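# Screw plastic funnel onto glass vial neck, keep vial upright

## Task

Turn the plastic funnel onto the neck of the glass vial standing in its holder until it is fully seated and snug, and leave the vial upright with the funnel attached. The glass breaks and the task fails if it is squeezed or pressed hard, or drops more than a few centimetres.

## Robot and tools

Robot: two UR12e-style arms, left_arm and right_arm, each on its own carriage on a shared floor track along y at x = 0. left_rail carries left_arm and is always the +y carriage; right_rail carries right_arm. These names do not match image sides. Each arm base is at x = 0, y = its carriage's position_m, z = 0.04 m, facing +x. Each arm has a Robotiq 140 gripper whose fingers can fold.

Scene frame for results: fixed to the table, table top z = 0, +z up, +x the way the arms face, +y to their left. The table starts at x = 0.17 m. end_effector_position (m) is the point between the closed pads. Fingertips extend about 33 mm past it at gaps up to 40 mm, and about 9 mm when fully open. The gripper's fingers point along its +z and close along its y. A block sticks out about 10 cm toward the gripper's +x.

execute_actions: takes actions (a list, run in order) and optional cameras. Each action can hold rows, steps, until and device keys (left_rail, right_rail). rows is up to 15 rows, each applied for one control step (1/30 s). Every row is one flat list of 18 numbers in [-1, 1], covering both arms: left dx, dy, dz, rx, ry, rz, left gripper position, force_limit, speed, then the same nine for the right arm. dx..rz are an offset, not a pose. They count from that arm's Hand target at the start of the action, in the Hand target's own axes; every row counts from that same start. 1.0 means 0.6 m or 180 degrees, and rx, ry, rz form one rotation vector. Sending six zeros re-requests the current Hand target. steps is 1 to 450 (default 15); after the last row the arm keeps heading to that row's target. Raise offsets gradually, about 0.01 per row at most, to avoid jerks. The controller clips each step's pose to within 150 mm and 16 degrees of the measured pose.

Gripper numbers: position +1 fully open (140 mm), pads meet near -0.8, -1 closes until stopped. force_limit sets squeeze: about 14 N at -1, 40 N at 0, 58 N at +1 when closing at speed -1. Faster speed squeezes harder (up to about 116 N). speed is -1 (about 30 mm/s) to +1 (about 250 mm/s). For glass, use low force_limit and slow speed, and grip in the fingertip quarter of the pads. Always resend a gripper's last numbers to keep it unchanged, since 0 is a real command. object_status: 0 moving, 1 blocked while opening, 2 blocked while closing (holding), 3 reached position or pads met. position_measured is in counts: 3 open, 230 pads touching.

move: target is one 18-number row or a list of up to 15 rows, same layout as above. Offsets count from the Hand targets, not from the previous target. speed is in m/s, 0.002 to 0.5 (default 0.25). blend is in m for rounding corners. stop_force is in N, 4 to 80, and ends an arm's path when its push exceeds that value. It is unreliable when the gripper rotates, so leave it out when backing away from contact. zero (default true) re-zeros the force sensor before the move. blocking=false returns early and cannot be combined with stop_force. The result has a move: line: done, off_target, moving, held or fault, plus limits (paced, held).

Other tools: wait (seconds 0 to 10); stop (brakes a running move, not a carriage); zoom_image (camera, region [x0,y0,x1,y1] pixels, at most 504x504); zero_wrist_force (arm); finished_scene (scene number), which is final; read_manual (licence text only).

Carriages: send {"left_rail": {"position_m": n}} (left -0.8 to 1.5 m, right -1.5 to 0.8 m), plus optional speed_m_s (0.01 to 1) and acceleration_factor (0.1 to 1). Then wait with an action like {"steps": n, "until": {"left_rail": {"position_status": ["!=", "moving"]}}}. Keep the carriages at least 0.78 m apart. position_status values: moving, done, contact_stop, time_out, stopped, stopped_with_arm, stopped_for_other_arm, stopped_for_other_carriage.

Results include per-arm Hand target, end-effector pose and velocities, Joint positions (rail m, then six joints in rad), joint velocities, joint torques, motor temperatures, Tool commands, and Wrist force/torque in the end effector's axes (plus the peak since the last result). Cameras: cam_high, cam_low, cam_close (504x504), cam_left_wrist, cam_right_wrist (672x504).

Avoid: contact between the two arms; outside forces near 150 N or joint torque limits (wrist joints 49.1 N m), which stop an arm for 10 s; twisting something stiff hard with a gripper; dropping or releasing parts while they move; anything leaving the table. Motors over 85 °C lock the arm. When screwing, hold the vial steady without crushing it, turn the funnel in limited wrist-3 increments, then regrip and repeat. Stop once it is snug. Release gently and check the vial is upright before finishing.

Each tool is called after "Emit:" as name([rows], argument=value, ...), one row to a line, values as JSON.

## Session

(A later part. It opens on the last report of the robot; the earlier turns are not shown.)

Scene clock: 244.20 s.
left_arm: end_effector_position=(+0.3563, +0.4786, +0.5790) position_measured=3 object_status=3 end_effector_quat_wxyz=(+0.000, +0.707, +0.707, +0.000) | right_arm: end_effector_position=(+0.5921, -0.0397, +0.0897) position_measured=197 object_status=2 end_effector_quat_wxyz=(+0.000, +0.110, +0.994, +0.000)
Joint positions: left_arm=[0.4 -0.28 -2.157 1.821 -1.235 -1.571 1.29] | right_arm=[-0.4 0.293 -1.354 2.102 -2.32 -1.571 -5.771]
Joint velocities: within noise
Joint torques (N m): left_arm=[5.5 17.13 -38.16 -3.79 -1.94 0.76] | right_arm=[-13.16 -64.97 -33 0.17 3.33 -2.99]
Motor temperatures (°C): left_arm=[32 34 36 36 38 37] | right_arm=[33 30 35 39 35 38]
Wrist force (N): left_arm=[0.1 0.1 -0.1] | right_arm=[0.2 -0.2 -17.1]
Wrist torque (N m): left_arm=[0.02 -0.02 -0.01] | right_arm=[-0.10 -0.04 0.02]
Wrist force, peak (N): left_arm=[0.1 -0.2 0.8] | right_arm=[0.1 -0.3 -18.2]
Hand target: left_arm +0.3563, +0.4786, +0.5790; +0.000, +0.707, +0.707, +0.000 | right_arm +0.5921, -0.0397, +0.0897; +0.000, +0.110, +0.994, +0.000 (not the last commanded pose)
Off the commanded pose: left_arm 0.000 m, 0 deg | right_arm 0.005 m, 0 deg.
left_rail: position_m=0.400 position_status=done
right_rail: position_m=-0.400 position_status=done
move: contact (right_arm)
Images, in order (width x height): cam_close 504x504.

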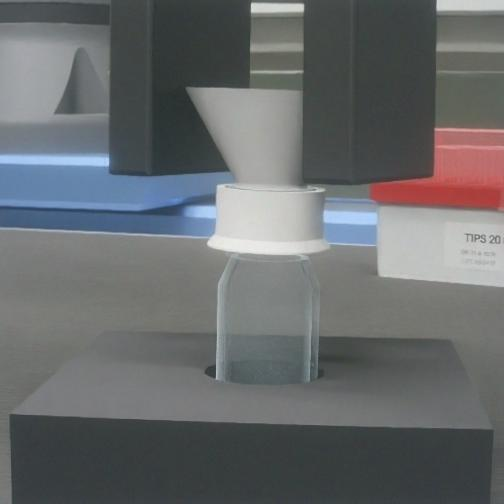

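Emit:
move([
  [0,0,0,0,0,0,1,1,1,0,0,0.0008,0,0,0.667,-1,0,-1],
  [0,0,0,0,0,0,1,1,1,0,0,0.0016,0,0,-0.667,-1,0,-1],
  [0,0,0,0,0,0,1,1,1,0,0,0.0024,0,0,0,-1,0,-1],
], speed=0.5, cameras=["cam_close"])

Emit:
move(target=[0,0,0,0,0,0,1,1,1,0,0,0.01,0,0,0,-1,0,-1], speed=0.003, stop_force=8, cameras=[])

Emit:
move([
  [0,0,0,0,0,0,1,1,1,0,0,0.0005,0,0,0.667,-1,0,-1],
  [0,0,0,0,0,0,1,1,1,0,0,0.001,0,0,-0.667,-1,0,-1],
  [0,0,0,0,0,0,1,1,1,0,0,0.0015,0,0,-0.11,-1,0,-1],
], speed=0.5, cameras=["cam_close"])

Emit:
zoom_image(camera="cam_close", region=[140, 140, 380, 400])

Scene clock: 253.23 s.
left_arm: end_effector_position=(+0.3563, +0.4786, +0.5790) position_measured=3 object_status=3 end_effector_quat_wxyz=(+0.000, +0.707, +0.707, +0.000) | right_arm: end_effector_position=(+0.5921, -0.0397, +0.0882) position_measured=197 object_status=2 end_effector_quat_wxyz=(+0.000, +0.110, +0.994, +0.000)
Joint positions: left_arm=[0.4 -0.28 -2.157 1.821 -1.235 -1.571 1.29] | right_arm=[-0.4 0.293 -1.352 2.103 -2.323 -1.571 0.513]
Joint velocities: within noise
Joint torques (N m): left_arm=[2.91 17.07 -40.09 -4.09 -1.68 0.44] | right_arm=[7.59 -36.08 -33.46 0.18 -3.01 3.33]
Motor temperatures (°C): left_arm=[32 34 36 36 38 37] | right_arm=[33 30 35 39 35 38]
Wrist force (N): left_arm=[0.2 -0.1 0.4] | right_arm=[0.0 0.4 -15.4]
Wrist torque (N m): left_arm=[-0.02 -0.05 -0.01] | right_arm=[-0.07 -0.02 -0.09]
Wrist force, peak (N): left_arm=[0.4 0.0 0.9] | right_arm=[0.5 -1.2 -18.6]
Hand target: left_arm +0.3563, +0.4786, +0.5790; +0.000, +0.707, +0.707, +0.000 | right_arm +0.5921, -0.0397, +0.0882; +0.000, +0.110, +0.994, +0.000
Off the commanded pose: left_arm 0.000 m, 0 deg | right_arm 0.000 m, 0 deg.
left_rail: position_m=0.400 position_status=done
right_rail: position_m=-0.400 position_status=done
move: done
Images, in order (width x height): cam_close 504x504.

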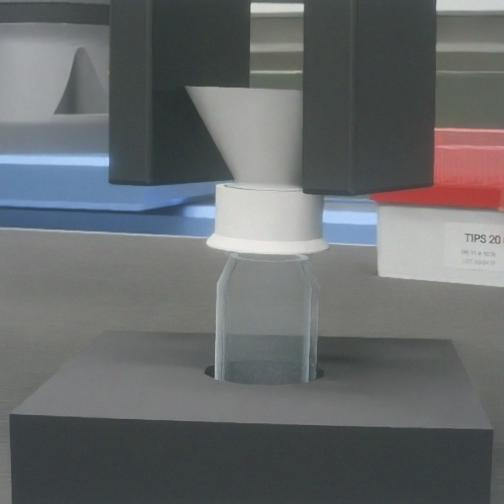

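Scene clock: 255.90 s.
left_arm: end_effector_position=(+0.3563, +0.4786, +0.5790) position_measured=3 object_status=3 end_effector_quat_wxyz=(+0.000, +0.707, +0.707, +0.000) | right_arm: end_effector_position=(+0.5921, -0.0397, +0.0823) position_measured=197 object_status=2 end_effector_quat_wxyz=(+0.000, +0.110, +0.994, +0.000)
Joint positions: left_arm=[0.4 -0.28 -2.157 1.821 -1.235 -1.571 1.29] | right_arm=[-0.4 0.293 -1.344 2.107 -2.335 -1.571 0.513]
Joint velocities: within noise
Joint torques (N m): left_arm=[-0.14 14.4 -40.33 -3.86 -1.57 0.62] | right_arm=[4.73 -38.02 -18.63 -2.59 -2.76 2.89]
Motor temperatures (°C): left_arm=[32 34 36 36 38 37] | right_arm=[33 30 35 39 35 38]
Wrist force (N): left_arm=[0.2 0.1 0.4] | right_arm=[0.3 1.7 -23.1]
Wrist torque (N m): left_arm=[0.02 -0.05 -0.01] | right_arm=[0.00 -0.10 -0.04]
Wrist force, peak (N): left_arm=[0.2 0.0 0.9] | right_arm=[0.0 0.7 -23.9]
Hand target: left_arm +0.3563, +0.4786, +0.5790; +0.000, +0.707, +0.707, +0.000 | right_arm +0.5921, -0.0397, +0.0823; +0.000, +0.110, +0.994, +0.000
Off the commanded pose: left_arm 0.000 m, 0 deg | right_arm 0.000 m, 0 deg.
left_rail: position_m=0.400 position_status=done
right_rail: position_m=-0.400 position_status=done
move: contact (right_arm)
No camera images: "cameras" was empty.

Scene clock: 263.40 s.
left_arm: end_effector_position=(+0.3563, +0.4786, +0.5790) position_measured=3 object_status=3 end_effector_quat_wxyz=(+0.000, +0.707, +0.707, +0.000) | right_arm: end_effector_position=(+0.5923, -0.0406, +0.0813) position_measured=197 object_status=2 end_effector_quat_wxyz=(-0.006, -0.127, +0.991, +0.033)
Joint positions: left_arm=[0.4 -0.28 -2.157 1.821 -1.235 -1.571 1.29] | right_arm=[-0.4 0.257 -1.35 2.118 -2.335 -1.504 6.285]
Joint velocities: within noise
Joint torques (N m): left_arm=[1.57 16.1 -39.5 -4.02 -1.17 0.4] | right_arm=[-10.19 -72.72 -33.23 -0.62 4.56 3.2]
Motor temperatures (°C): left_arm=[32 34 36 36 38 37] | right_arm=[33 30 35 39 35 38]
Wrist force (N): left_arm=[0.2 0.0 0.3] | right_arm=[0.1 -1.5 -6.1]
Wrist torque (N m): left_arm=[-0.02 -0.05 -0.01] | right_arm=[0.05 -0.04 -0.04]
Wrist force, peak (N): left_arm=[0.4 0.0 0.8] | right_arm=[0.2 1.0 -23.3]
Hand target: left_arm +0.3563, +0.4786, +0.5790; +0.000, +0.707, +0.707, +0.000 | right_arm +0.5921, -0.0397, +0.0814; +0.001, -0.063, +0.998, +0.000
Off the commanded pose: left_arm 0.000 m, 0 deg | right_arm 0.001 m, 8 deg.
left_rail: position_m=0.400 position_status=done
right_rail: position_m=-0.400 position_status=done
joint sent to its limit (right arm) — joint 7 (wrist 3), upper limit.
move: off_target (right_arm)
Images, in order (width x height): cam_close 504x504.

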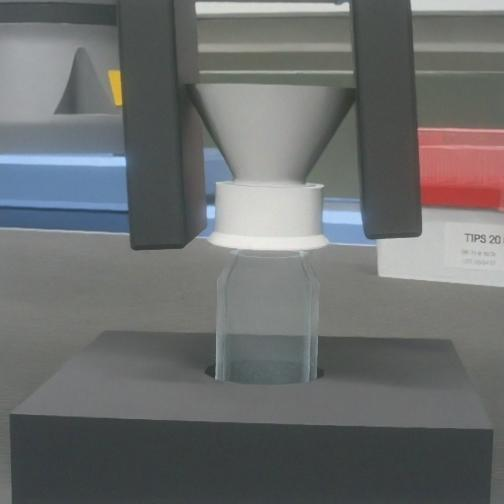

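Scaled by 1.938 from the camera's 504x504 image, which has a finer 720x720 frame.

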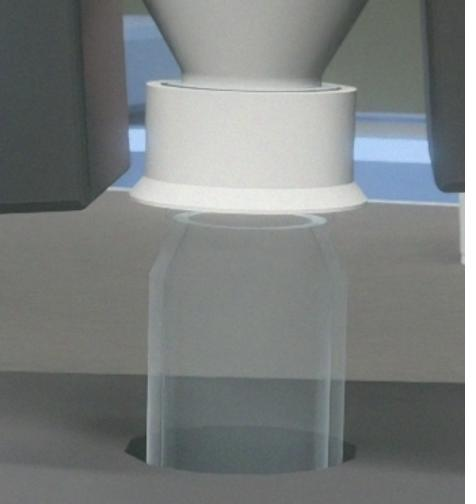

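Emit:
move(target=[0,0,0,0,0,0,1,1,1,0,0,0,0,0,-0.05,-1,0,-1], speed=0.2, cameras=[])

Emit:
move([
  [0,0,0,0,0,0,1,1,1,0,0,0,0,0,0,-0.2,0,-1],
  [0,0,0,0,0,0,1,1,1,0,0,-0.0155,0,0,0,-0.2,0,-1],
  [0,0,0,0,0,0,1,1,1,0,0,-0.0155,0,0,-0.5,-0.2,0,-1],
], speed=0.5)

Emit:
zoom_image(camera="cam_close", region=[140, 140, 380, 400])

Emit:
zoom_image(camera="cam_right_wrist", region=[280, 110, 420, 250])

Scene clock: 265.50 s.
left_arm: end_effector_position=(+0.3563, +0.4786, +0.5790) position_measured=3 object_status=3 end_effector_quat_wxyz=(+0.000, +0.707, +0.707, +0.000) | right_arm: end_effector_position=(+0.5922, -0.0401, +0.0814) position_measured=197 object_status=2 end_effector_quat_wxyz=(+0.000, -0.144, +0.990, +0.002)
Joint positions: left_arm=[0.4 -0.28 -2.157 1.821 -1.235 -1.571 1.29] | right_arm=[-0.4 0.29 -1.344 2.109 -2.337 -1.568 6.285]
Joint velocities: within noise
Joint torques (N m): left_arm=[-0.3 14.48 -39.1 -3.96 -0.94 -0.14] | right_arm=[3.41 -46.7 -39.36 -7.21 -4.46 3.14]
Motor temperatures (°C): left_arm=[32 34 36 36 38 37] | right_arm=[33 30 35 39 35 38]
Wrist force (N): left_arm=[0.4 -0.1 0.2] | right_arm=[0.2 4.6 -4.0]
Wrist torque (N m): left_arm=[-0.03 -0.08 -0.02] | right_arm=[-0.24 -0.02 0.00]
Wrist force, peak (N): left_arm=[0.1 -0.4 0.7] | right_arm=[0.3 -1.6 -7.0]
Hand target: left_arm +0.3563, +0.4786, +0.5790; +0.000, +0.707, +0.707, +0.000 | right_arm +0.5921, -0.0397, +0.0814; +0.001, -0.141, +0.990, +0.000
Off the commanded pose: left_arm 0.000 m, 0 deg | right_arm 0.000 m, 0 deg.
left_rail: position_m=0.400 position_status=done
right_rail: position_m=-0.400 position_status=done
joint sent to its limit (right arm) — joint 7 (wrist 3), upper limit.
move: done
No camera images: "cameras" was empty.

Scene clock: 269.07 s.
left_arm: end_effector_position=(+0.3563, +0.4786, +0.5790) position_measured=3 object_status=3 end_effector_quat_wxyz=(+0.000, +0.707, +0.707, +0.000) | right_arm: end_effector_position=(+0.5921, -0.0397, +0.0907) position_measured=154 object_status=3 end_effector_quat_wxyz=(+0.000, +0.800, -0.600, +0.000)
Joint positions: left_arm=[0.4 -0.28 -2.157 1.821 -1.235 -1.571 1.29] | right_arm=[-0.4 0.293 -1.355 2.102 -2.318 -1.571 4.723]
Joint velocities: within noise
Joint torques (N m): left_arm=[-1.46 14.62 -39.7 -3.98 -1.09 0.25] | right_arm=[-13.71 -78.2 -30.25 -1.78 3.51 -4]
Motor temperatures (°C): left_arm=[32 34 36 36 38 37] | right_arm=[33 30 35 39 35 38]
Wrist force (N): left_arm=[0.1 0.2 0.2] | right_arm=[0.2 -0.1 0.2]
Wrist torque (N m): left_arm=[0.03 -0.02 -0.01] | right_arm=[-0.04 -0.04 0.01]
Wrist force, peak (N): left_arm=[0.1 0.2 0.8] | right_arm=[0.6 4.1 -4.0]
Hand target: left_arm +0.3563, +0.4786, +0.5790; +0.000, +0.707, +0.707, +0.000 | right_arm +0.5921, -0.0397, +0.0907; +0.000, +0.800, -0.600, +0.000
Off the commanded pose: left_arm 0.000 m, 0 deg | right_arm 0.000 m, 0 deg.
left_rail: position_m=0.400 position_status=done
right_rail: position_m=-0.400 position_status=done
move: done

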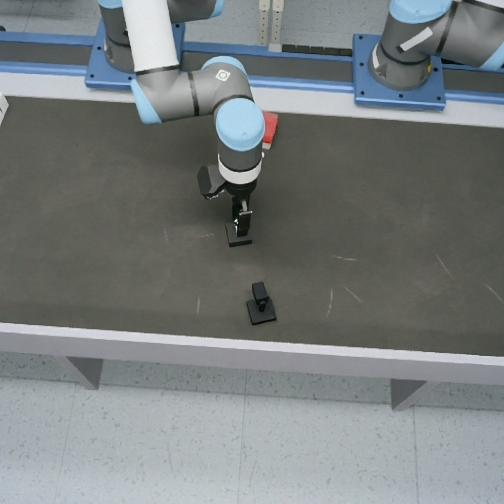

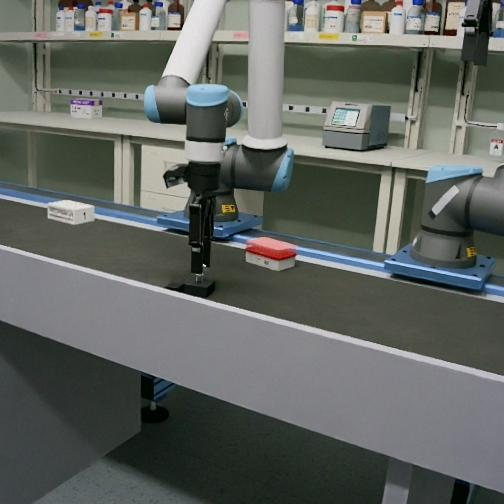

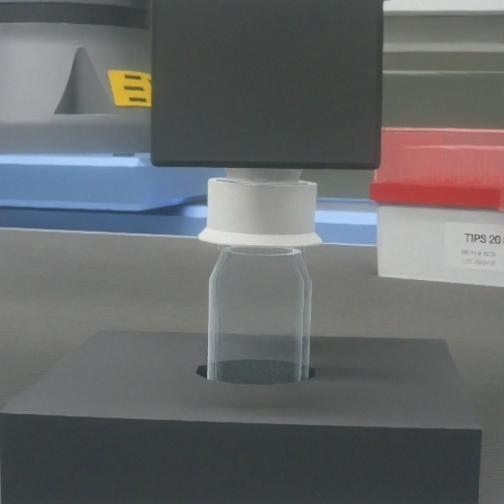

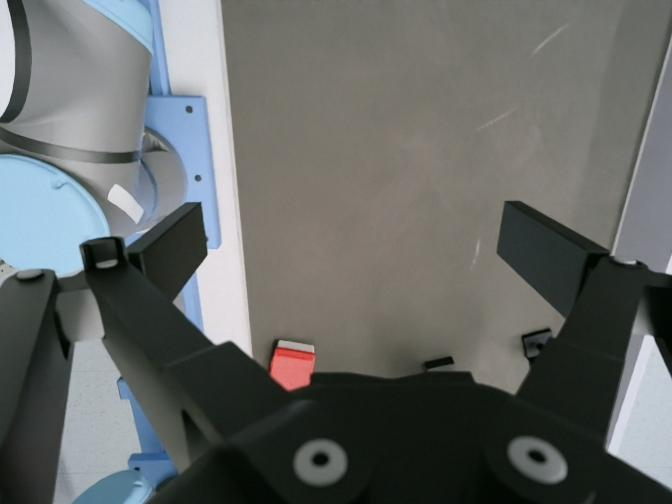

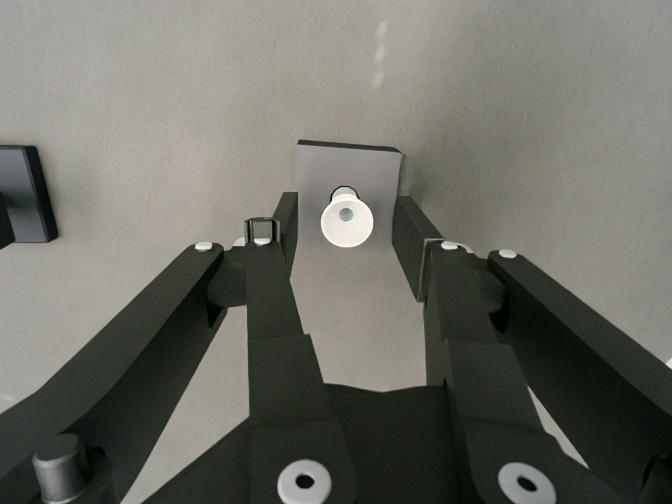

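Scaled by 1.938 from the camera's 504x504 image, which has a finer 720x720 frame.

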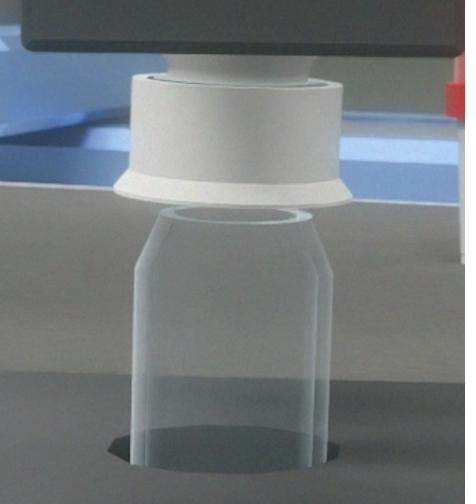

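Scaled by 3.600 from the camera's 672x504 image, which has a finer 960x720 frame.

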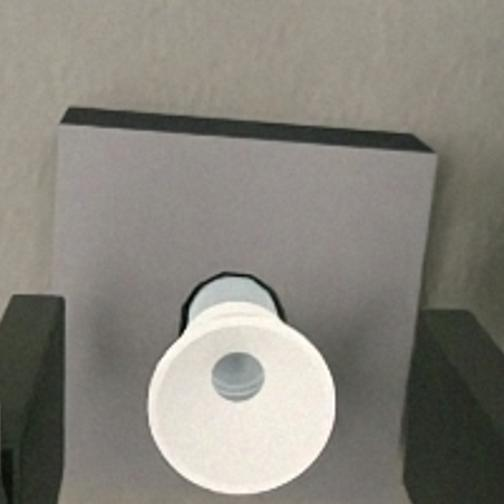

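Emit:
move([
  [0,0,0,0,0,0,1,1,1,0,0,0,0,0,-0.667,-0.2,0,-1],
  [0,0,0,0,0,0,1,1,1,0,0,0,0,0,0.667,-0.2,0,-1],
  [0,0,0,0,0,0,1,1,1,0,0,0,0,0,0,-0.2,0,-1],
], speed=0.5, cameras=[])

Emit:
move([
  [0,0,0,0,0,0,1,1,1,0,0,0,0,0,-0.667,-0.2,0,-1],
  [0,0,0,0,0,0,1,1,1,0,0,0,0,0,0.667,-0.2,0,-1],
], speed=0.5, cameras=["cam_close","cam_right_wrist"])

Emit:
zoom_image(camera="cam_right_wrist", region=[280, 110, 420, 250])

Emit:
execute_actions([
  {"rows":[[0,0,0,0,0,0,1,1,1,0,0,0,0,0,0,-1,0.5,-1]],"steps":75},
], cameras=[])

Emit:
move(target=[0,0,0,0,0,0,1,1,1,0,0,0.01,0,0,0,-1,0.5,-1], speed=0.003, stop_force=17, cameras=["cam_close"])

Emit:
zoom_image(camera="cam_close", region=[140, 140, 380, 400])

Emit:
move(target=[0,0,0,0,0,0,1,1,1,0,0,0.0003,0,0,0.5,-1,0.5,-1], speed=0.5, cameras=[])

Emit:
move(target=[0,0,0,0,0,0,1,1,1,0,0,0.0003,0,0,0.5,-1,0.5,-1], speed=0.5, cameras=[])

Emit:
move(target=[0,0,0,0,0,0,1,1,1,0,0,0.0003,0,0,0.5,-1,0.5,-1], speed=0.5, cameras=[])

Emit:
move(target=[0,0,0,0,0,0,1,1,1,0,0,0.0003,0,0,0.5,-1,0.5,-1], speed=0.5, cameras=["cam_close"])

Emit:
zoom_image(camera="cam_close", region=[140, 140, 380, 400])

Scene clock: 283.33 s.
left_arm: end_effector_position=(+0.3563, +0.4786, +0.5790) position_measured=3 object_status=3 end_effector_quat_wxyz=(+0.000, +0.707, +0.707, +0.000) | right_arm: end_effector_position=(+0.5921, -0.0397, +0.0907) position_measured=154 object_status=3 end_effector_quat_wxyz=(+0.000, +0.800, -0.600, +0.000)
Joint positions: left_arm=[0.4 -0.28 -2.157 1.821 -1.235 -1.571 1.29] | right_arm=[-0.4 0.293 -1.355 2.102 -2.318 -1.571 -1.561]
Joint velocities: within noise
Joint torques (N m): left_arm=[-3.68 12.11 -39.61 -3.39 -0.52 -0.47] | right_arm=[-12.82 -78.65 -30.32 -1.81 3.52 -3.37]
Motor temperatures (°C): left_arm=[32 34 36 36 38 37] | right_arm=[33 30 35 39 35 38]
Wrist force (N): left_arm=[-0.1 0.2 0.4] | right_arm=[0.4 -0.5 0.0]
Wrist torque (N m): left_arm=[0.02 0.02 -0.01] | right_arm=[-0.13 -0.07 0.01]
Wrist force, peak (N): left_arm=[0.7 -0.3 0.6] | right_arm=[0.6 -0.1 1.2]
Hand target: left_arm +0.3563, +0.4786, +0.5790; +0.000, +0.707, +0.707, +0.000 | right_arm +0.5921, -0.0397, +0.0907; +0.000, +0.800, -0.600, +0.000
Off the commanded pose: left_arm 0.000 m, 0 deg | right_arm 0.000 m, 0 deg.
left_rail: position_m=0.400 position_status=done
right_rail: position_m=-0.400 position_status=done
move: done
No camera images: "cameras" was empty.

Scene clock: 288.93 s.
left_arm: end_effector_position=(+0.3563, +0.4786, +0.5790) position_measured=3 object_status=3 end_effector_quat_wxyz=(+0.000, +0.707, +0.707, +0.000) | right_arm: end_effector_position=(+0.5921, -0.0397, +0.0907) position_measured=154 object_status=3 end_effector_quat_wxyz=(+0.000, +0.121, +0.993, +0.000)
Joint positions: left_arm=[0.4 -0.28 -2.157 1.821 -1.235 -1.571 1.29] | right_arm=[-0.4 0.293 -1.355 2.102 -2.318 -1.571 -5.748]
Joint velocities: within noise
Joint torques (N m): left_arm=[-6 13.06 -40.57 -4.25 -0.44 -0.34] | right_arm=[-14.39 -78.67 -30.02 -1.77 3.73 -3.34]
Motor temperatures (°C): left_arm=[32 34 36 36 38 37] | right_arm=[33 30 35 39 35 38]
Wrist force (N): left_arm=[0.0 -0.1 0.4] | right_arm=[0.0 0.0 0.8]
Wrist torque (N m): left_arm=[-0.03 0.00 -0.01] | right_arm=[-0.02 -0.01 0.01]
Wrist force, peak (N): left_arm=[0.1 -0.8 0.6] | right_arm=[1.1 0.6 0.3]
Hand target: left_arm +0.3563, +0.4786, +0.5790; +0.000, +0.707, +0.707, +0.000 | right_arm +0.5921, -0.0397, +0.0907; +0.000, +0.121, +0.993, +0.000
Off the commanded pose: left_arm 0.000 m, 0 deg | right_arm 0.000 m, 0 deg.
left_rail: position_m=0.400 position_status=done
right_rail: position_m=-0.400 position_status=done
move: done
Images, in order (width x height): cam_close 504x504, cam_right_wrist 672x504.

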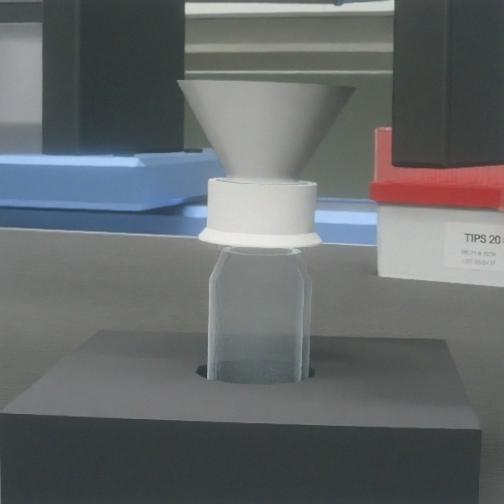

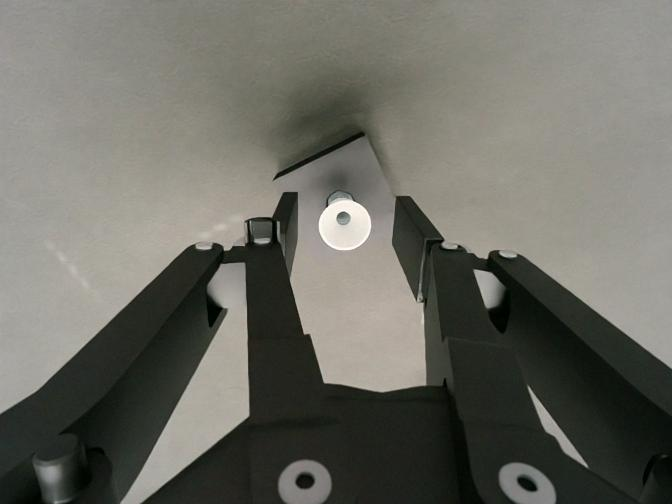

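Scaled by 3.600 from the camera's 672x504 image, which has a finer 960x720 frame.

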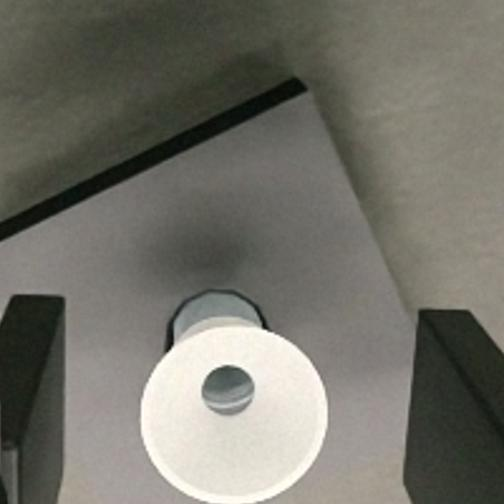

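Scene clock: 291.63 s.
left_arm: end_effector_position=(+0.3563, +0.4786, +0.5790) position_measured=3 object_status=3 end_effector_quat_wxyz=(+0.000, +0.707, +0.707, +0.000) | right_arm: end_effector_position=(+0.5921, -0.0397, +0.0907) position_measured=198 object_status=2 end_effector_quat_wxyz=(+0.000, +0.121, +0.993, +0.000)
Joint positions: left_arm=[0.4 -0.28 -2.157 1.821 -1.235 -1.571 1.29] | right_arm=[-0.4 0.293 -1.355 2.102 -2.318 -1.571 -5.749]
Joint velocities: within noise
Joint torques (N m): left_arm=[-6.04 11.79 -40.7 -4.04 -0.46 -0.8] | right_arm=[-13.01 -72.95 -34.5 -3.15 3.47 -2.97]
Motor temperatures (°C): left_arm=[32 34 36 36 38 37] | right_arm=[33 30 35 39 35 38]
Wrist force (N): left_arm=[0.1 -0.3 0.0] | right_arm=[0.5 0.0 -1.2]
Wrist torque (N m): left_arm=[-0.09 -0.02 -0.01] | right_arm=[-0.10 -0.14 0.02]
Wrist force, peak (N): left_arm=[-0.1 -0.2 0.9] | right_arm=[-0.1 0.5 -2.2]
Hand target: left_arm +0.3563, +0.4786, +0.5790; +0.000, +0.707, +0.707, +0.000 | right_arm +0.5921, -0.0397, +0.0907; +0.000, +0.121, +0.993, +0.000
Off the commanded pose: left_arm 0.000 m, 0 deg | right_arm 0.000 m, 0 deg.
left_rail: position_m=0.400 position_status=done
right_rail: position_m=-0.400 position_status=done
No camera images: "cameras" was empty.

Scene clock: 293.47 s.
left_arm: end_effector_position=(+0.3563, +0.4786, +0.5790) position_measured=3 object_status=3 end_effector_quat_wxyz=(+0.000, +0.707, +0.707, +0.000) | right_arm: end_effector_position=(+0.5922, -0.0396, +0.0894) position_measured=198 object_status=2 end_effector_quat_wxyz=(+0.001, +0.121, +0.993, +0.000)
Joint positions: left_arm=[0.4 -0.281 -2.157 1.821 -1.235 -1.571 1.29] | right_arm=[-0.4 0.293 -1.353 2.102 -2.321 -1.571 -5.749]
Joint velocities: within noise
Joint torques (N m): left_arm=[-4.18 11.6 -40.13 -4.09 -0.37 -0.68] | right_arm=[-12.55 -62.98 -31.25 0.37 3.36 -3.3]
Motor temperatures (°C): left_arm=[32 34 36 36 38 37] | right_arm=[33 30 35 39 35 38]
Wrist force (N): left_arm=[0.0 0.0 0.2] | right_arm=[-0.2 -0.2 -19.7]
Wrist torque (N m): left_arm=[0.00 -0.01 -0.01] | right_arm=[-0.06 -0.02 0.02]
Wrist force, peak (N): left_arm=[0.3 -0.5 0.8] | right_arm=[-0.1 -0.1 -20.6]
Hand target: left_arm +0.3563, +0.4786, +0.5790; +0.000, +0.707, +0.707, +0.000 | right_arm +0.5922, -0.0396, +0.0894; +0.001, +0.121, +0.993, +0.000 (not the last commanded pose)
Off the commanded pose: left_arm 0.000 m, 0 deg | right_arm 0.005 m, 0 deg.
left_rail: position_m=0.400 position_status=done
right_rail: position_m=-0.400 position_status=done
move: contact (right_arm)
Images, in order (width x height): cam_close 504x504.

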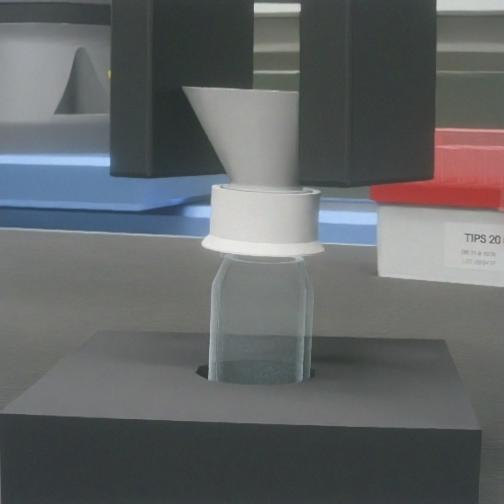

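Scaled by 1.938 from the camera's 504x504 image, which has a finer 720x720 frame.

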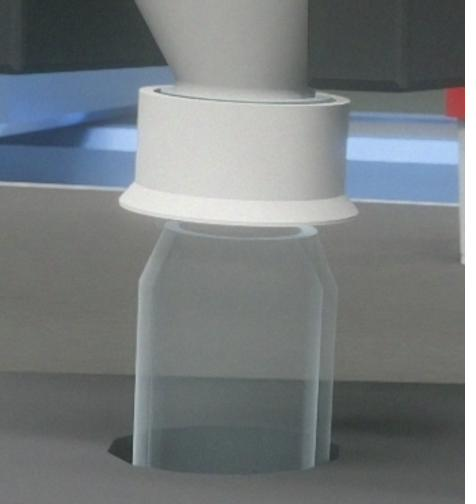

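Scene clock: 295.77 s.
left_arm: end_effector_position=(+0.3563, +0.4786, +0.5790) position_measured=3 object_status=3 end_effector_quat_wxyz=(+0.000, +0.707, +0.707, +0.000) | right_arm: end_effector_position=(+0.5922, -0.0396, +0.0892) position_measured=198 object_status=2 end_effector_quat_wxyz=(+0.000, +0.787, +0.617, +0.001)
Joint positions: left_arm=[0.4 -0.281 -2.157 1.821 -1.235 -1.571 1.29] | right_arm=[-0.4 0.293 -1.353 2.103 -2.321 -1.571 -4.178]
Joint velocities: within noise
Joint torques (N m): left_arm=[-5.58 10.99 -40.08 -3.91 -0.04 -0.7] | right_arm=[8.55 -38.02 -33.47 0.66 -2.58 3.23]
Motor temperatures (°C): left_arm=[32 34 36 36 38 37] | right_arm=[33 30 35 39 35 38]
Wrist force (N): left_arm=[-0.1 -0.1 0.3] | right_arm=[0.6 1.7 -14.4]
Wrist torque (N m): left_arm=[-0.02 0.03 -0.01] | right_arm=[-0.19 -0.11 -0.11]
Wrist force, peak (N): left_arm=[0.2 -0.5 0.7] | right_arm=[0.1 0.0 -19.5]
Hand target: left_arm +0.3563, +0.4786, +0.5790; +0.000, +0.707, +0.707, +0.000 | right_arm +0.5922, -0.0396, +0.0892; +0.000, +0.787, +0.617, +0.001
Off the commanded pose: left_arm 0.000 m, 0 deg | right_arm 0.000 m, 0 deg.
left_rail: position_m=0.400 position_status=done
right_rail: position_m=-0.400 position_status=done
move: done
No camera images: "cameras" was empty.

Scene clock: 298.07 s.
left_arm: end_effector_position=(+0.3563, +0.4786, +0.5790) position_measured=3 object_status=3 end_effector_quat_wxyz=(+0.000, +0.707, +0.707, +0.000) | right_arm: end_effector_position=(+0.5922, -0.0396, +0.0890) position_measured=198 object_status=2 end_effector_quat_wxyz=(+0.000, +0.993, -0.121, +0.001)
Joint positions: left_arm=[0.4 -0.281 -2.157 1.821 -1.235 -1.571 1.29] | right_arm=[-0.4 0.293 -1.353 2.103 -2.322 -1.571 -2.607]
Joint velocities: within noise
Joint torques (N m): left_arm=[-6.15 11.35 -40.17 -4.05 0.13 -0.61] | right_arm=[8.61 -41.31 -37.05 -0.67 -2.65 3.26]
Motor temperatures (°C): left_arm=[32 34 36 36 38 37] | right_arm=[33 30 35 39 35 38]
Wrist force (N): left_arm=[-0.2 0.1 0.2] | right_arm=[0.3 0.7 -9.8]
Wrist torque (N m): left_arm=[0.02 0.04 -0.01] | right_arm=[-0.15 -0.02 -0.05]
Wrist force, peak (N): left_arm=[0.0 -0.3 0.8] | right_arm=[0.8 2.3 -15.1]
Hand target: left_arm +0.3563, +0.4786, +0.5790; +0.000, +0.707, +0.707, +0.000 | right_arm +0.5922, -0.0396, +0.0890; +0.000, +0.993, -0.121, +0.001
Off the commanded pose: left_arm 0.000 m, 0 deg | right_arm 0.000 m, 0 deg.
left_rail: position_m=0.400 position_status=done
right_rail: position_m=-0.400 position_status=done
move: done
No camera images: "cameras" was empty.

Scene clock: 300.37 s.
left_arm: end_effector_position=(+0.3563, +0.4786, +0.5790) position_measured=3 object_status=3 end_effector_quat_wxyz=(+0.000, +0.707, +0.707, +0.000) | right_arm: end_effector_position=(+0.5922, -0.0396, +0.0888) position_measured=198 object_status=2 end_effector_quat_wxyz=(+0.001, -0.617, +0.787, +0.000)
Joint positions: left_arm=[0.4 -0.281 -2.157 1.821 -1.235 -1.571 1.29] | right_arm=[-0.4 0.293 -1.353 2.103 -2.322 -1.571 -1.036]
Joint velocities: within noise
Joint torques (N m): left_arm=[-4.56 13.05 -40.09 -3.85 -0.19 -0.93] | right_arm=[9.57 -42.28 -35.33 0.67 -2.49 3.04]
Motor temperatures (°C): left_arm=[32 34 36 36 38 37] | right_arm=[33 30 35 39 35 38]
Wrist force (N): left_arm=[0.1 0.0 0.2] | right_arm=[0.7 -3.6 -9.0]
Wrist torque (N m): left_arm=[0.01 -0.03 -0.01] | right_arm=[0.25 -0.11 -0.07]
Wrist force, peak (N): left_arm=[0.7 0.3 0.2] | right_arm=[0.7 0.8 -13.2]
Hand target: left_arm +0.3563, +0.4786, +0.5790; +0.000, +0.707, +0.707, +0.000 | right_arm +0.5922, -0.0396, +0.0888; +0.001, -0.617, +0.787, +0.000
Off the commanded pose: left_arm 0.000 m, 0 deg | right_arm 0.000 m, 0 deg.
left_rail: position_m=0.400 position_status=done
right_rail: position_m=-0.400 position_status=done
move: done
No camera images: "cameras" was empty.

Scene clock: 302.67 s.
left_arm: end_effector_position=(+0.3563, +0.4786, +0.5790) position_measured=3 object_status=3 end_effector_quat_wxyz=(+0.000, +0.707, +0.707, +0.000) | right_arm: end_effector_position=(+0.5922, -0.0396, +0.0887) position_measured=198 object_status=2 end_effector_quat_wxyz=(+0.001, +0.121, +0.993, +0.000)
Joint positions: left_arm=[0.4 -0.281 -2.157 1.821 -1.235 -1.571 1.29] | right_arm=[-0.4 0.293 -1.353 2.103 -2.322 -1.571 0.535]
Joint velocities: within noise
Joint torques (N m): left_arm=[-6.88 10.81 -41.04 -3.91 0.36 -1.1] | right_arm=[9.21 -44.87 -38.77 -1.3 -2.09 2.98]
Motor temperatures (°C): left_arm=[32 34 36 36 38 37] | right_arm=[33 30 35 39 35 38]
Wrist force (N): left_arm=[-0.1 -0.2 0.3] | right_arm=[0.2 -2.6 -6.7]
Wrist torque (N m): left_arm=[-0.05 0.01 -0.01] | right_arm=[0.06 -0.12 -0.05]
Wrist force, peak (N): left_arm=[0.8 -0.1 0.5] | right_arm=[0.6 -3.3 -9.9]
Hand target: left_arm +0.3563, +0.4786, +0.5790; +0.000, +0.707, +0.707, +0.000 | right_arm +0.5922, -0.0396, +0.0886; +0.001, +0.121, +0.993, +0.000
Off the commanded pose: left_arm 0.000 m, 0 deg | right_arm 0.000 m, 0 deg.
left_rail: position_m=0.400 position_status=done
right_rail: position_m=-0.400 position_status=done
move: done
Images, in order (width x height): cam_close 504x504.

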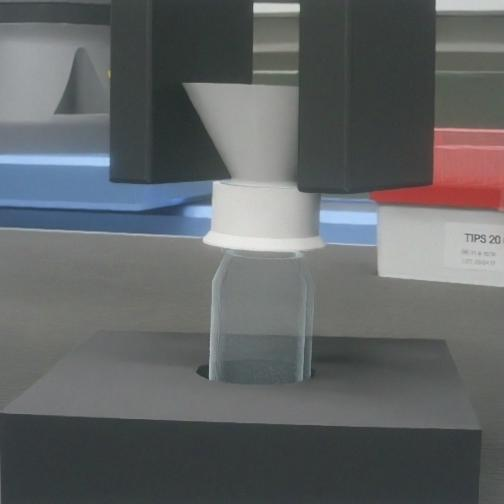

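Scaled by 1.938 from the camera's 504x504 image, which has a finer 720x720 frame.

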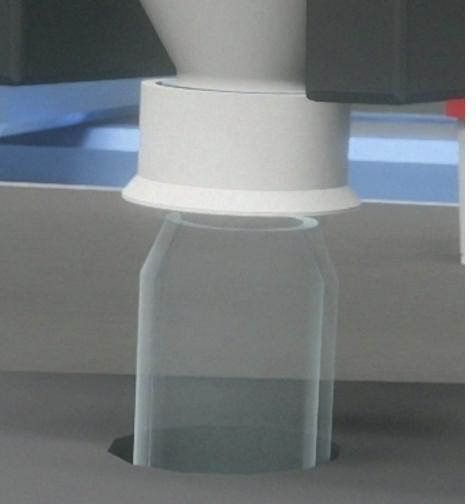

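Emit:
move(target=[0,0,0,0,0,0,1,1,1,0,0,0.01,0,0,0,-1,0.5,-1], speed=0.003, stop_force=10, cameras=[])

Emit:
move(target=[0,0,0,0,0,0,1,1,1,0,0,0,0,0,-0.5,-1,0.5,-1], speed=0.5, cameras=[])

Emit:
move(target=[0,0,0,0,0,0,1,1,1,0,0,0,0,0,-0.5,-1,0.5,-1], speed=0.5, cameras=[])

Emit:
move(target=[0,0,0,0,0,0,1,1,1,0,0,0,0,0,-0.5,-1,0.5,-1], speed=0.5, cameras=[])

Emit:
move(target=[0,0,0,0,0,0,1,1,1,0,0,0,0,0,-0.5,-1,0.5,-1], speed=0.5, cameras=["cam_close"])

Emit:
zoom_image(camera="cam_close", region=[140, 140, 380, 400])

Scene clock: 306.33 s.
left_arm: end_effector_position=(+0.3563, +0.4786, +0.5790) position_measured=3 object_status=3 end_effector_quat_wxyz=(+0.000, +0.707, +0.707, +0.000) | right_arm: end_effector_position=(+0.5922, -0.0396, +0.0878) position_measured=198 object_status=2 end_effector_quat_wxyz=(+0.001, +0.121, +0.993, +0.000)
Joint positions: left_arm=[0.4 -0.281 -2.157 1.821 -1.235 -1.571 1.29] | right_arm=[-0.4 0.293 -1.351 2.104 -2.324 -1.571 0.535]
Joint velocities: within noise
Joint torques (N m): left_arm=[-4.29 8.42 -40.2 -3.93 0.33 -1.2] | right_arm=[7.32 -58.56 -32.22 0.69 -1.57 3]
Motor temperatures (°C): left_arm=[32 34 36 36 38 37] | right_arm=[33 30 35 39 35 38]
Wrist force (N): left_arm=[0.0 0.1 0.4] | right_arm=[-0.3 -0.6 -17.6]
Wrist torque (N m): left_arm=[0.00 0.00 -0.01] | right_arm=[-0.03 -0.04 -0.04]
Wrist force, peak (N): left_arm=[0.2 -0.1 0.9] | right_arm=[0.1 -0.5 -18.2]
Hand target: left_arm +0.3563, +0.4786, +0.5790; +0.000, +0.707, +0.707, +0.000 | right_arm +0.5922, -0.0396, +0.0879; +0.001, +0.121, +0.993, +0.000 (not the last commanded pose)
Off the commanded pose: left_arm 0.000 m, 0 deg | right_arm 0.005 m, 0 deg.
left_rail: position_m=0.400 position_status=done
right_rail: position_m=-0.400 position_status=done
move: contact (right_arm)
No camera images: "cameras" was empty.

Scene clock: 308.63 s.
left_arm: end_effector_position=(+0.3563, +0.4786, +0.5790) position_measured=3 object_status=3 end_effector_quat_wxyz=(+0.000, +0.707, +0.707, +0.000) | right_arm: end_effector_position=(+0.5922, -0.0396, +0.0879) position_measured=198 object_status=2 end_effector_quat_wxyz=(+0.001, -0.617, +0.787, +0.000)
Joint positions: left_arm=[0.4 -0.28 -2.157 1.821 -1.235 -1.571 1.29] | right_arm=[-0.4 0.293 -1.351 2.103 -2.324 -1.571 -1.036]
Joint velocities: within noise
Joint torques (N m): left_arm=[-4.61 8.03 -40.21 -4.08 0.18 -1.11] | right_arm=[-13.78 -66.16 -22.28 -0.33 3.25 -3.21]
Motor temperatures (°C): left_arm=[32 34 36 36 38 37] | right_arm=[33 30 35 39 35 38]
Wrist force (N): left_arm=[0.0 0.0 0.1] | right_arm=[0.4 1.6 -16.1]
Wrist torque (N m): left_arm=[0.00 -0.01 -0.01] | right_arm=[-0.22 -0.06 0.03]
Wrist force, peak (N): left_arm=[-0.3 0.3 0.8] | right_arm=[-0.3 -0.7 -17.7]
Hand target: left_arm +0.3563, +0.4786, +0.5790; +0.000, +0.707, +0.707, +0.000 | right_arm +0.5922, -0.0396, +0.0879; +0.001, -0.617, +0.787, +0.000
Off the commanded pose: left_arm 0.000 m, 0 deg | right_arm 0.000 m, 0 deg.
left_rail: position_m=0.400 position_status=done
right_rail: position_m=-0.400 position_status=done
move: done
No camera images: "cameras" was empty.

Scene clock: 310.93 s.
left_arm: end_effector_position=(+0.3563, +0.4786, +0.5790) position_measured=3 object_status=3 end_effector_quat_wxyz=(+0.000, +0.707, +0.707, +0.000) | right_arm: end_effector_position=(+0.5922, -0.0396, +0.0879) position_measured=198 object_status=2 end_effector_quat_wxyz=(+0.000, +0.993, -0.121, +0.001)
Joint positions: left_arm=[0.4 -0.28 -2.157 1.821 -1.235 -1.571 1.29] | right_arm=[-0.4 0.293 -1.351 2.103 -2.324 -1.571 -2.607]
Joint velocities: within noise
Joint torques (N m): left_arm=[-2.32 7.78 -41.61 -4.08 0.1 -1.43] | right_arm=[-12.73 -69.5 -23.75 -0.44 4.68 -2.87]
Motor temperatures (°C): left_arm=[32 34 36 36 38 37] | right_arm=[33 30 35 39 35 38]
Wrist force (N): left_arm=[0.2 0.1 0.3] | right_arm=[0.5 2.1 -13.6]
Wrist torque (N m): left_arm=[0.02 -0.05 -0.01] | right_arm=[-0.16 -0.04 0.04]
Wrist force, peak (N): left_arm=[0.2 -0.3 0.8] | right_arm=[0.1 2.3 -16.7]
Hand target: left_arm +0.3563, +0.4786, +0.5790; +0.000, +0.707, +0.707, +0.000 | right_arm +0.5922, -0.0396, +0.0879; +0.000, +0.993, -0.121, +0.001
Off the commanded pose: left_arm 0.000 m, 0 deg | right_arm 0.000 m, 0 deg.
left_rail: position_m=0.400 position_status=done
right_rail: position_m=-0.400 position_status=done
move: done
No camera images: "cameras" was empty.

Scene clock: 313.23 s.
left_arm: end_effector_position=(+0.3563, +0.4786, +0.5790) position_measured=3 object_status=3 end_effector_quat_wxyz=(+0.000, +0.707, +0.707, +0.000) | right_arm: end_effector_position=(+0.5922, -0.0396, +0.0879) position_measured=198 object_status=2 end_effector_quat_wxyz=(+0.000, +0.787, +0.617, +0.001)
Joint positions: left_arm=[0.4 -0.281 -2.157 1.821 -1.235 -1.571 1.29] | right_arm=[-0.4 0.293 -1.351 2.103 -2.324 -1.571 -4.178]
Joint velocities: within noise
Joint torques (N m): left_arm=[-5.88 6.6 -40.33 -4.18 0.48 -1.35] | right_arm=[-14.55 -63.31 -19.92 0.84 3.5 -3.2]
Motor temperatures (°C): left_arm=[32 34 36 36 38 37] | right_arm=[33 30 35 39 35 38]
Wrist force (N): left_arm=[-0.3 0.1 0.3] | right_arm=[0.7 -0.5 -20.1]
Wrist torque (N m): left_arm=[0.02 0.06 -0.01] | right_arm=[0.04 -0.07 0.04]
Wrist force, peak (N): left_arm=[0.3 0.2 0.7] | right_arm=[0.5 -0.7 -20.9]
Hand target: left_arm +0.3563, +0.4786, +0.5790; +0.000, +0.707, +0.707, +0.000 | right_arm +0.5922, -0.0396, +0.0879; +0.000, +0.787, +0.617, +0.001
Off the commanded pose: left_arm 0.000 m, 0 deg | right_arm 0.000 m, 0 deg.
left_rail: position_m=0.400 position_status=done
right_rail: position_m=-0.400 position_status=done
move: done
No camera images: "cameras" was empty.

Scene clock: 315.53 s.
left_arm: end_effector_position=(+0.3563, +0.4786, +0.5790) position_measured=3 object_status=3 end_effector_quat_wxyz=(+0.000, +0.707, +0.707, +0.000) | right_arm: end_effector_position=(+0.5922, -0.0396, +0.0879) position_measured=198 object_status=2 end_effector_quat_wxyz=(+0.001, +0.121, +0.993, +0.000)
Joint positions: left_arm=[0.4 -0.281 -2.157 1.821 -1.235 -1.571 1.29] | right_arm=[-0.4 0.293 -1.351 2.103 -2.324 -1.571 -5.748]
Joint velocities: within noise
Joint torques (N m): left_arm=[-5.53 8.25 -40.04 -3.63 1.05 -1.79] | right_arm=[-12.38 -62.31 -20.09 1.07 4.05 -3.34]
Motor temperatures (°C): left_arm=[32 34 36 36 38 37] | right_arm=[33 30 35 39 35 38]
Wrist force (N): left_arm=[0.0 -0.2 0.4] | right_arm=[-0.2 0.0 -20.1]
Wrist torque (N m): left_arm=[-0.05 -0.01 -0.01] | right_arm=[0.02 0.01 0.04]
Wrist force, peak (N): left_arm=[-0.1 0.0 0.8] | right_arm=[0.4 -0.4 -20.8]
Hand target: left_arm +0.3563, +0.4786, +0.5790; +0.000, +0.707, +0.707, +0.000 | right_arm +0.5922, -0.0396, +0.0879; +0.001, +0.121, +0.993, +0.000
Off the commanded pose: left_arm 0.000 m, 0 deg | right_arm 0.000 m, 0 deg.
left_rail: position_m=0.400 position_status=done
right_rail: position_m=-0.400 position_status=done
move: done
Images, in order (width x height): cam_close 504x504.

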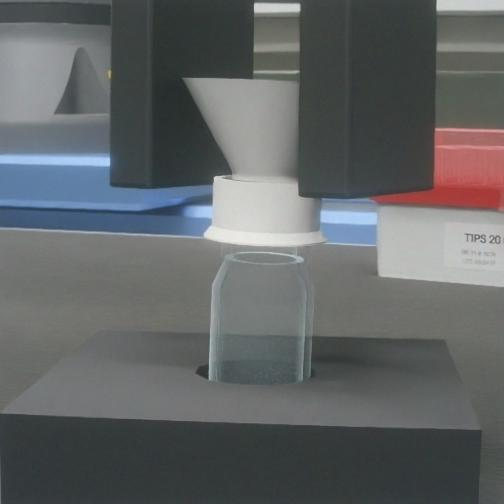

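Scaled by 1.938 from the camera's 504x504 image, which has a finer 720x720 frame.

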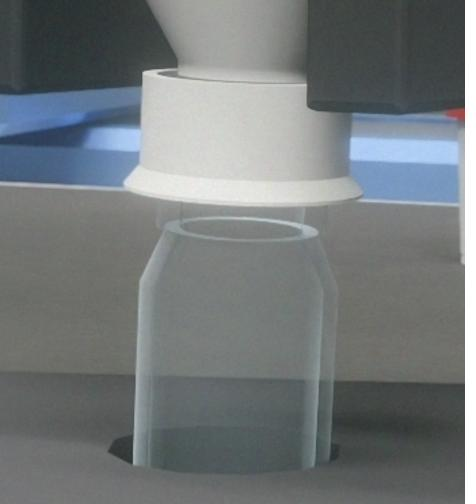

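Emit:
move([
  [0,0,0,0,0,0,1,1,1,0,0,0.0007,0,0,0.667,-1,0.5,-1],
  [0,0,0,0,0,0,1,1,1,0,0,0.001,0,0,-0.667,-1,0.5,-1],
  [0,0,0,0,0,0,1,1,1,0,0,0.001,0,0,0,-1,0.5,-1],
], speed=0.5, cameras=["cam_close"])

Emit:
zoom_image(camera="cam_close", region=[140, 140, 380, 400])

Emit:
move(target=[0,0,0,0,0,0,1,1,1,0,0,0.01,0,0,0,-1,0.5,-1], speed=0.003, stop_force=7, cameras=[])

Emit:
move(target=[0,0,0,0,0,0,1,1,1,0,0,0.0003,0,0,0.5,-1,0.5,-1], speed=0.3, cameras=[])

Emit:
move(target=[0,0,0,0,0,0,1,1,1,0,0,0.0003,0,0,0.5,-1,0.5,-1], speed=0.3, cameras=["cam_close"])

Emit:
zoom_image(camera="cam_close", region=[140, 140, 380, 400])

Scene clock: 324.53 s.
left_arm: end_effector_position=(+0.3563, +0.4786, +0.5790) position_measured=3 object_status=3 end_effector_quat_wxyz=(+0.000, +0.707, +0.707, +0.000) | right_arm: end_effector_position=(+0.5923, -0.0396, +0.0873) position_measured=198 object_status=2 end_effector_quat_wxyz=(+0.001, +0.121, +0.993, +0.000)
Joint positions: left_arm=[0.4 -0.281 -2.157 1.821 -1.235 -1.571 1.29] | right_arm=[-0.4 0.293 -1.351 2.104 -2.325 -1.571 0.535]
Joint velocities: within noise
Joint torques (N m): left_arm=[-5.67 5.49 -40.75 -4.12 1.19 -2.33] | right_arm=[7.51 -49.01 -40.92 -1.61 -2.9 2.95]
Motor temperatures (°C): left_arm=[32 34 36 36 38 37] | right_arm=[33 30 35 39 35 38]
Wrist force (N): left_arm=[0.2 0.1 0.7] | right_arm=[0.8 -1.0 -2.0]
Wrist torque (N m): left_arm=[0.01 -0.05 -0.01] | right_arm=[-0.01 -0.14 -0.01]
Wrist force, peak (N): left_arm=[0.1 -0.2 0.9] | right_arm=[0.6 0.0 -20.1]
Hand target: left_arm +0.3563, +0.4786, +0.5790; +0.000, +0.707, +0.707, +0.000 | right_arm +0.5922, -0.0396, +0.0873; +0.001, +0.121, +0.993, +0.000
Off the commanded pose: left_arm 0.000 m, 0 deg | right_arm 0.000 m, 0 deg.
left_rail: position_m=0.400 position_status=done
right_rail: position_m=-0.400 position_status=done
move: done
Images, in order (width x height): cam_close 504x504.

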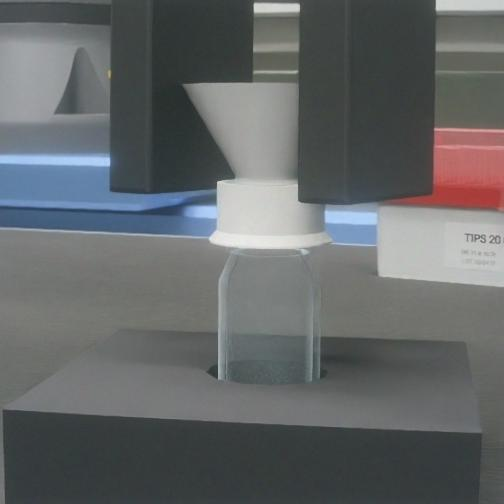

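Scaled by 1.938 from the camera's 504x504 image, which has a finer 720x720 frame.

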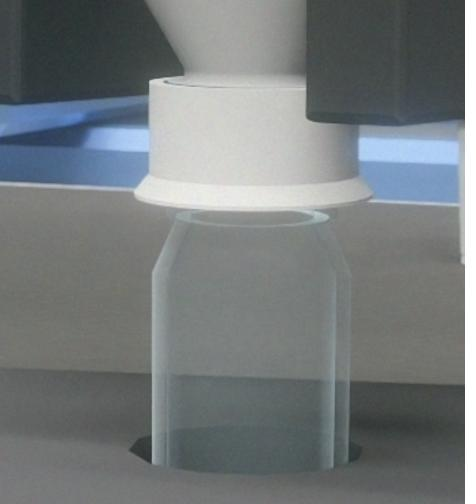

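Scene clock: 325.93 s.
left_arm: end_effector_position=(+0.3563, +0.4786, +0.5790) position_measured=3 object_status=3 end_effector_quat_wxyz=(+0.000, +0.707, +0.707, +0.000) | right_arm: end_effector_position=(+0.5923, -0.0396, +0.0869) position_measured=198 object_status=2 end_effector_quat_wxyz=(+0.001, +0.121, +0.993, +0.000)
Joint positions: left_arm=[0.4 -0.281 -2.157 1.821 -1.235 -1.571 1.29] | right_arm=[-0.4 0.293 -1.35 2.104 -2.326 -1.571 0.535]
Joint velocities: within noise
Joint torques (N m): left_arm=[-3.58 7.45 -40.89 -4.1 0.95 -2.19] | right_arm=[6.59 -69.24 -36.59 -1.03 -2.7 2.85]
Motor temperatures (°C): left_arm=[32 34 36 36 38 37] | right_arm=[33 30 35 39 35 38]
Wrist force (N): left_arm=[-0.1 -0.3 0.2] | right_arm=[0.2 -1.2 -9.5]
Wrist torque (N m): left_arm=[-0.09 0.04 0.00] | right_arm=[-0.02 -0.05 -0.01]
Wrist force, peak (N): left_arm=[0.0 -0.2 0.9] | right_arm=[0.2 -1.1 -10.7]
Hand target: left_arm +0.3563, +0.4786, +0.5790; +0.000, +0.707, +0.707, +0.000 | right_arm +0.5923, -0.0396, +0.0869; +0.001, +0.121, +0.993, +0.000 (not the last commanded pose)
Off the commanded pose: left_arm 0.000 m, 0 deg | right_arm 0.006 m, 0 deg.
left_rail: position_m=0.400 position_status=done
right_rail: position_m=-0.400 position_status=done
move: contact (right_arm)
No camera images: "cameras" was empty.

Scene clock: 329.17 s.
left_arm: end_effector_position=(+0.3563, +0.4786, +0.5790) position_measured=3 object_status=3 end_effector_quat_wxyz=(+0.000, +0.707, +0.707, +0.000) | right_arm: end_effector_position=(+0.5924, -0.0396, +0.0867) position_measured=198 object_status=2 end_effector_quat_wxyz=(+0.000, +0.787, +0.617, +0.001)
Joint positions: left_arm=[0.4 -0.281 -2.157 1.821 -1.235 -1.571 1.29] | right_arm=[-0.4 0.293 -1.35 2.104 -2.327 -1.571 2.105]
Joint velocities: within noise
Joint torques (N m): left_arm=[-2.87 5.1 -42.32 -4.45 1.11 -2.19] | right_arm=[6.75 -41.31 -38.03 -1 -3.36 2.59]
Motor temperatures (°C): left_arm=[32 34 36 36 38 37] | right_arm=[33 30 35 39 35 38]
Wrist force (N): left_arm=[0.2 0.1 0.4] | right_arm=[0.6 -1.6 -9.7]
Wrist torque (N m): left_arm=[0.02 -0.05 -0.01] | right_arm=[0.00 -0.19 -0.05]
Wrist force, peak (N): left_arm=[-0.1 0.0 1.0] | right_arm=[1.0 -1.6 -11.8]
Hand target: left_arm +0.3563, +0.4786, +0.5790; +0.000, +0.707, +0.707, +0.000 | right_arm +0.5923, -0.0396, +0.0867; +0.000, +0.787, +0.617, +0.001
Off the commanded pose: left_arm 0.000 m, 0 deg | right_arm 0.000 m, 0 deg.
left_rail: position_m=0.400 position_status=done
right_rail: position_m=-0.400 position_status=done
move: done
No camera images: "cameras" was empty.

Scene clock: 332.40 s.
left_arm: end_effector_position=(+0.3563, +0.4786, +0.5790) position_measured=3 object_status=3 end_effector_quat_wxyz=(+0.000, +0.707, +0.707, +0.000) | right_arm: end_effector_position=(+0.5924, -0.0396, +0.0865) position_measured=198 object_status=2 end_effector_quat_wxyz=(+0.000, +0.993, -0.121, +0.001)
Joint positions: left_arm=[0.4 -0.281 -2.157 1.821 -1.235 -1.571 1.29] | right_arm=[-0.4 0.293 -1.35 2.104 -2.327 -1.571 3.676]
Joint velocities: within noise
Joint torques (N m): left_arm=[-3.97 5.26 -41.12 -4.48 1.37 -2.6] | right_arm=[7.95 -39.72 -36.05 -0.58 -2.7 3.75]
Motor temperatures (°C): left_arm=[32 34 36 36 38 37] | right_arm=[33 30 34 39 35 38]
Wrist force (N): left_arm=[-0.3 0.1 0.3] | right_arm=[0.6 0.9 -12.5]
Wrist torque (N m): left_arm=[0.01 0.07 -0.01] | right_arm=[-0.06 -0.18 -0.07]
Wrist force, peak (N): left_arm=[0.6 0.0 0.5] | right_arm=[0.1 0.7 -13.7]
Hand target: left_arm +0.3563, +0.4786, +0.5790; +0.000, +0.707, +0.707, +0.000 | right_arm +0.5923, -0.0396, +0.0865; +0.000, +0.993, -0.121, +0.001
Off the commanded pose: left_arm 0.000 m, 0 deg | right_arm 0.000 m, 0 deg.
left_rail: position_m=0.400 position_status=done
right_rail: position_m=-0.400 position_status=done
move: done
Images, in order (width x height): cam_close 504x504.

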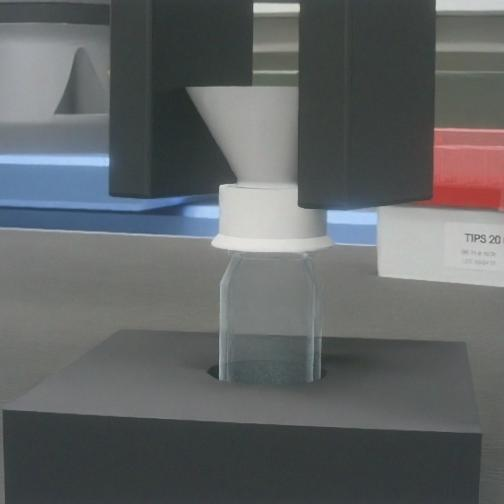

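Scaled by 1.938 from the camera's 504x504 image, which has a finer 720x720 frame.

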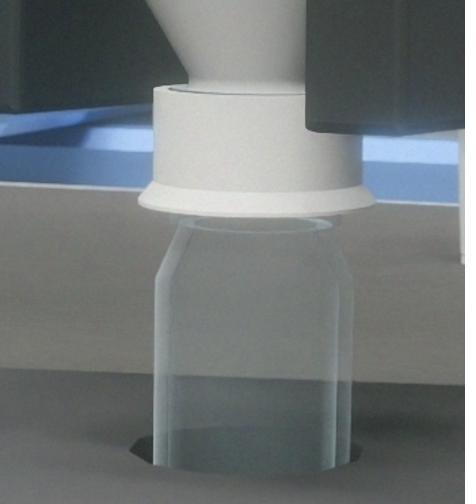

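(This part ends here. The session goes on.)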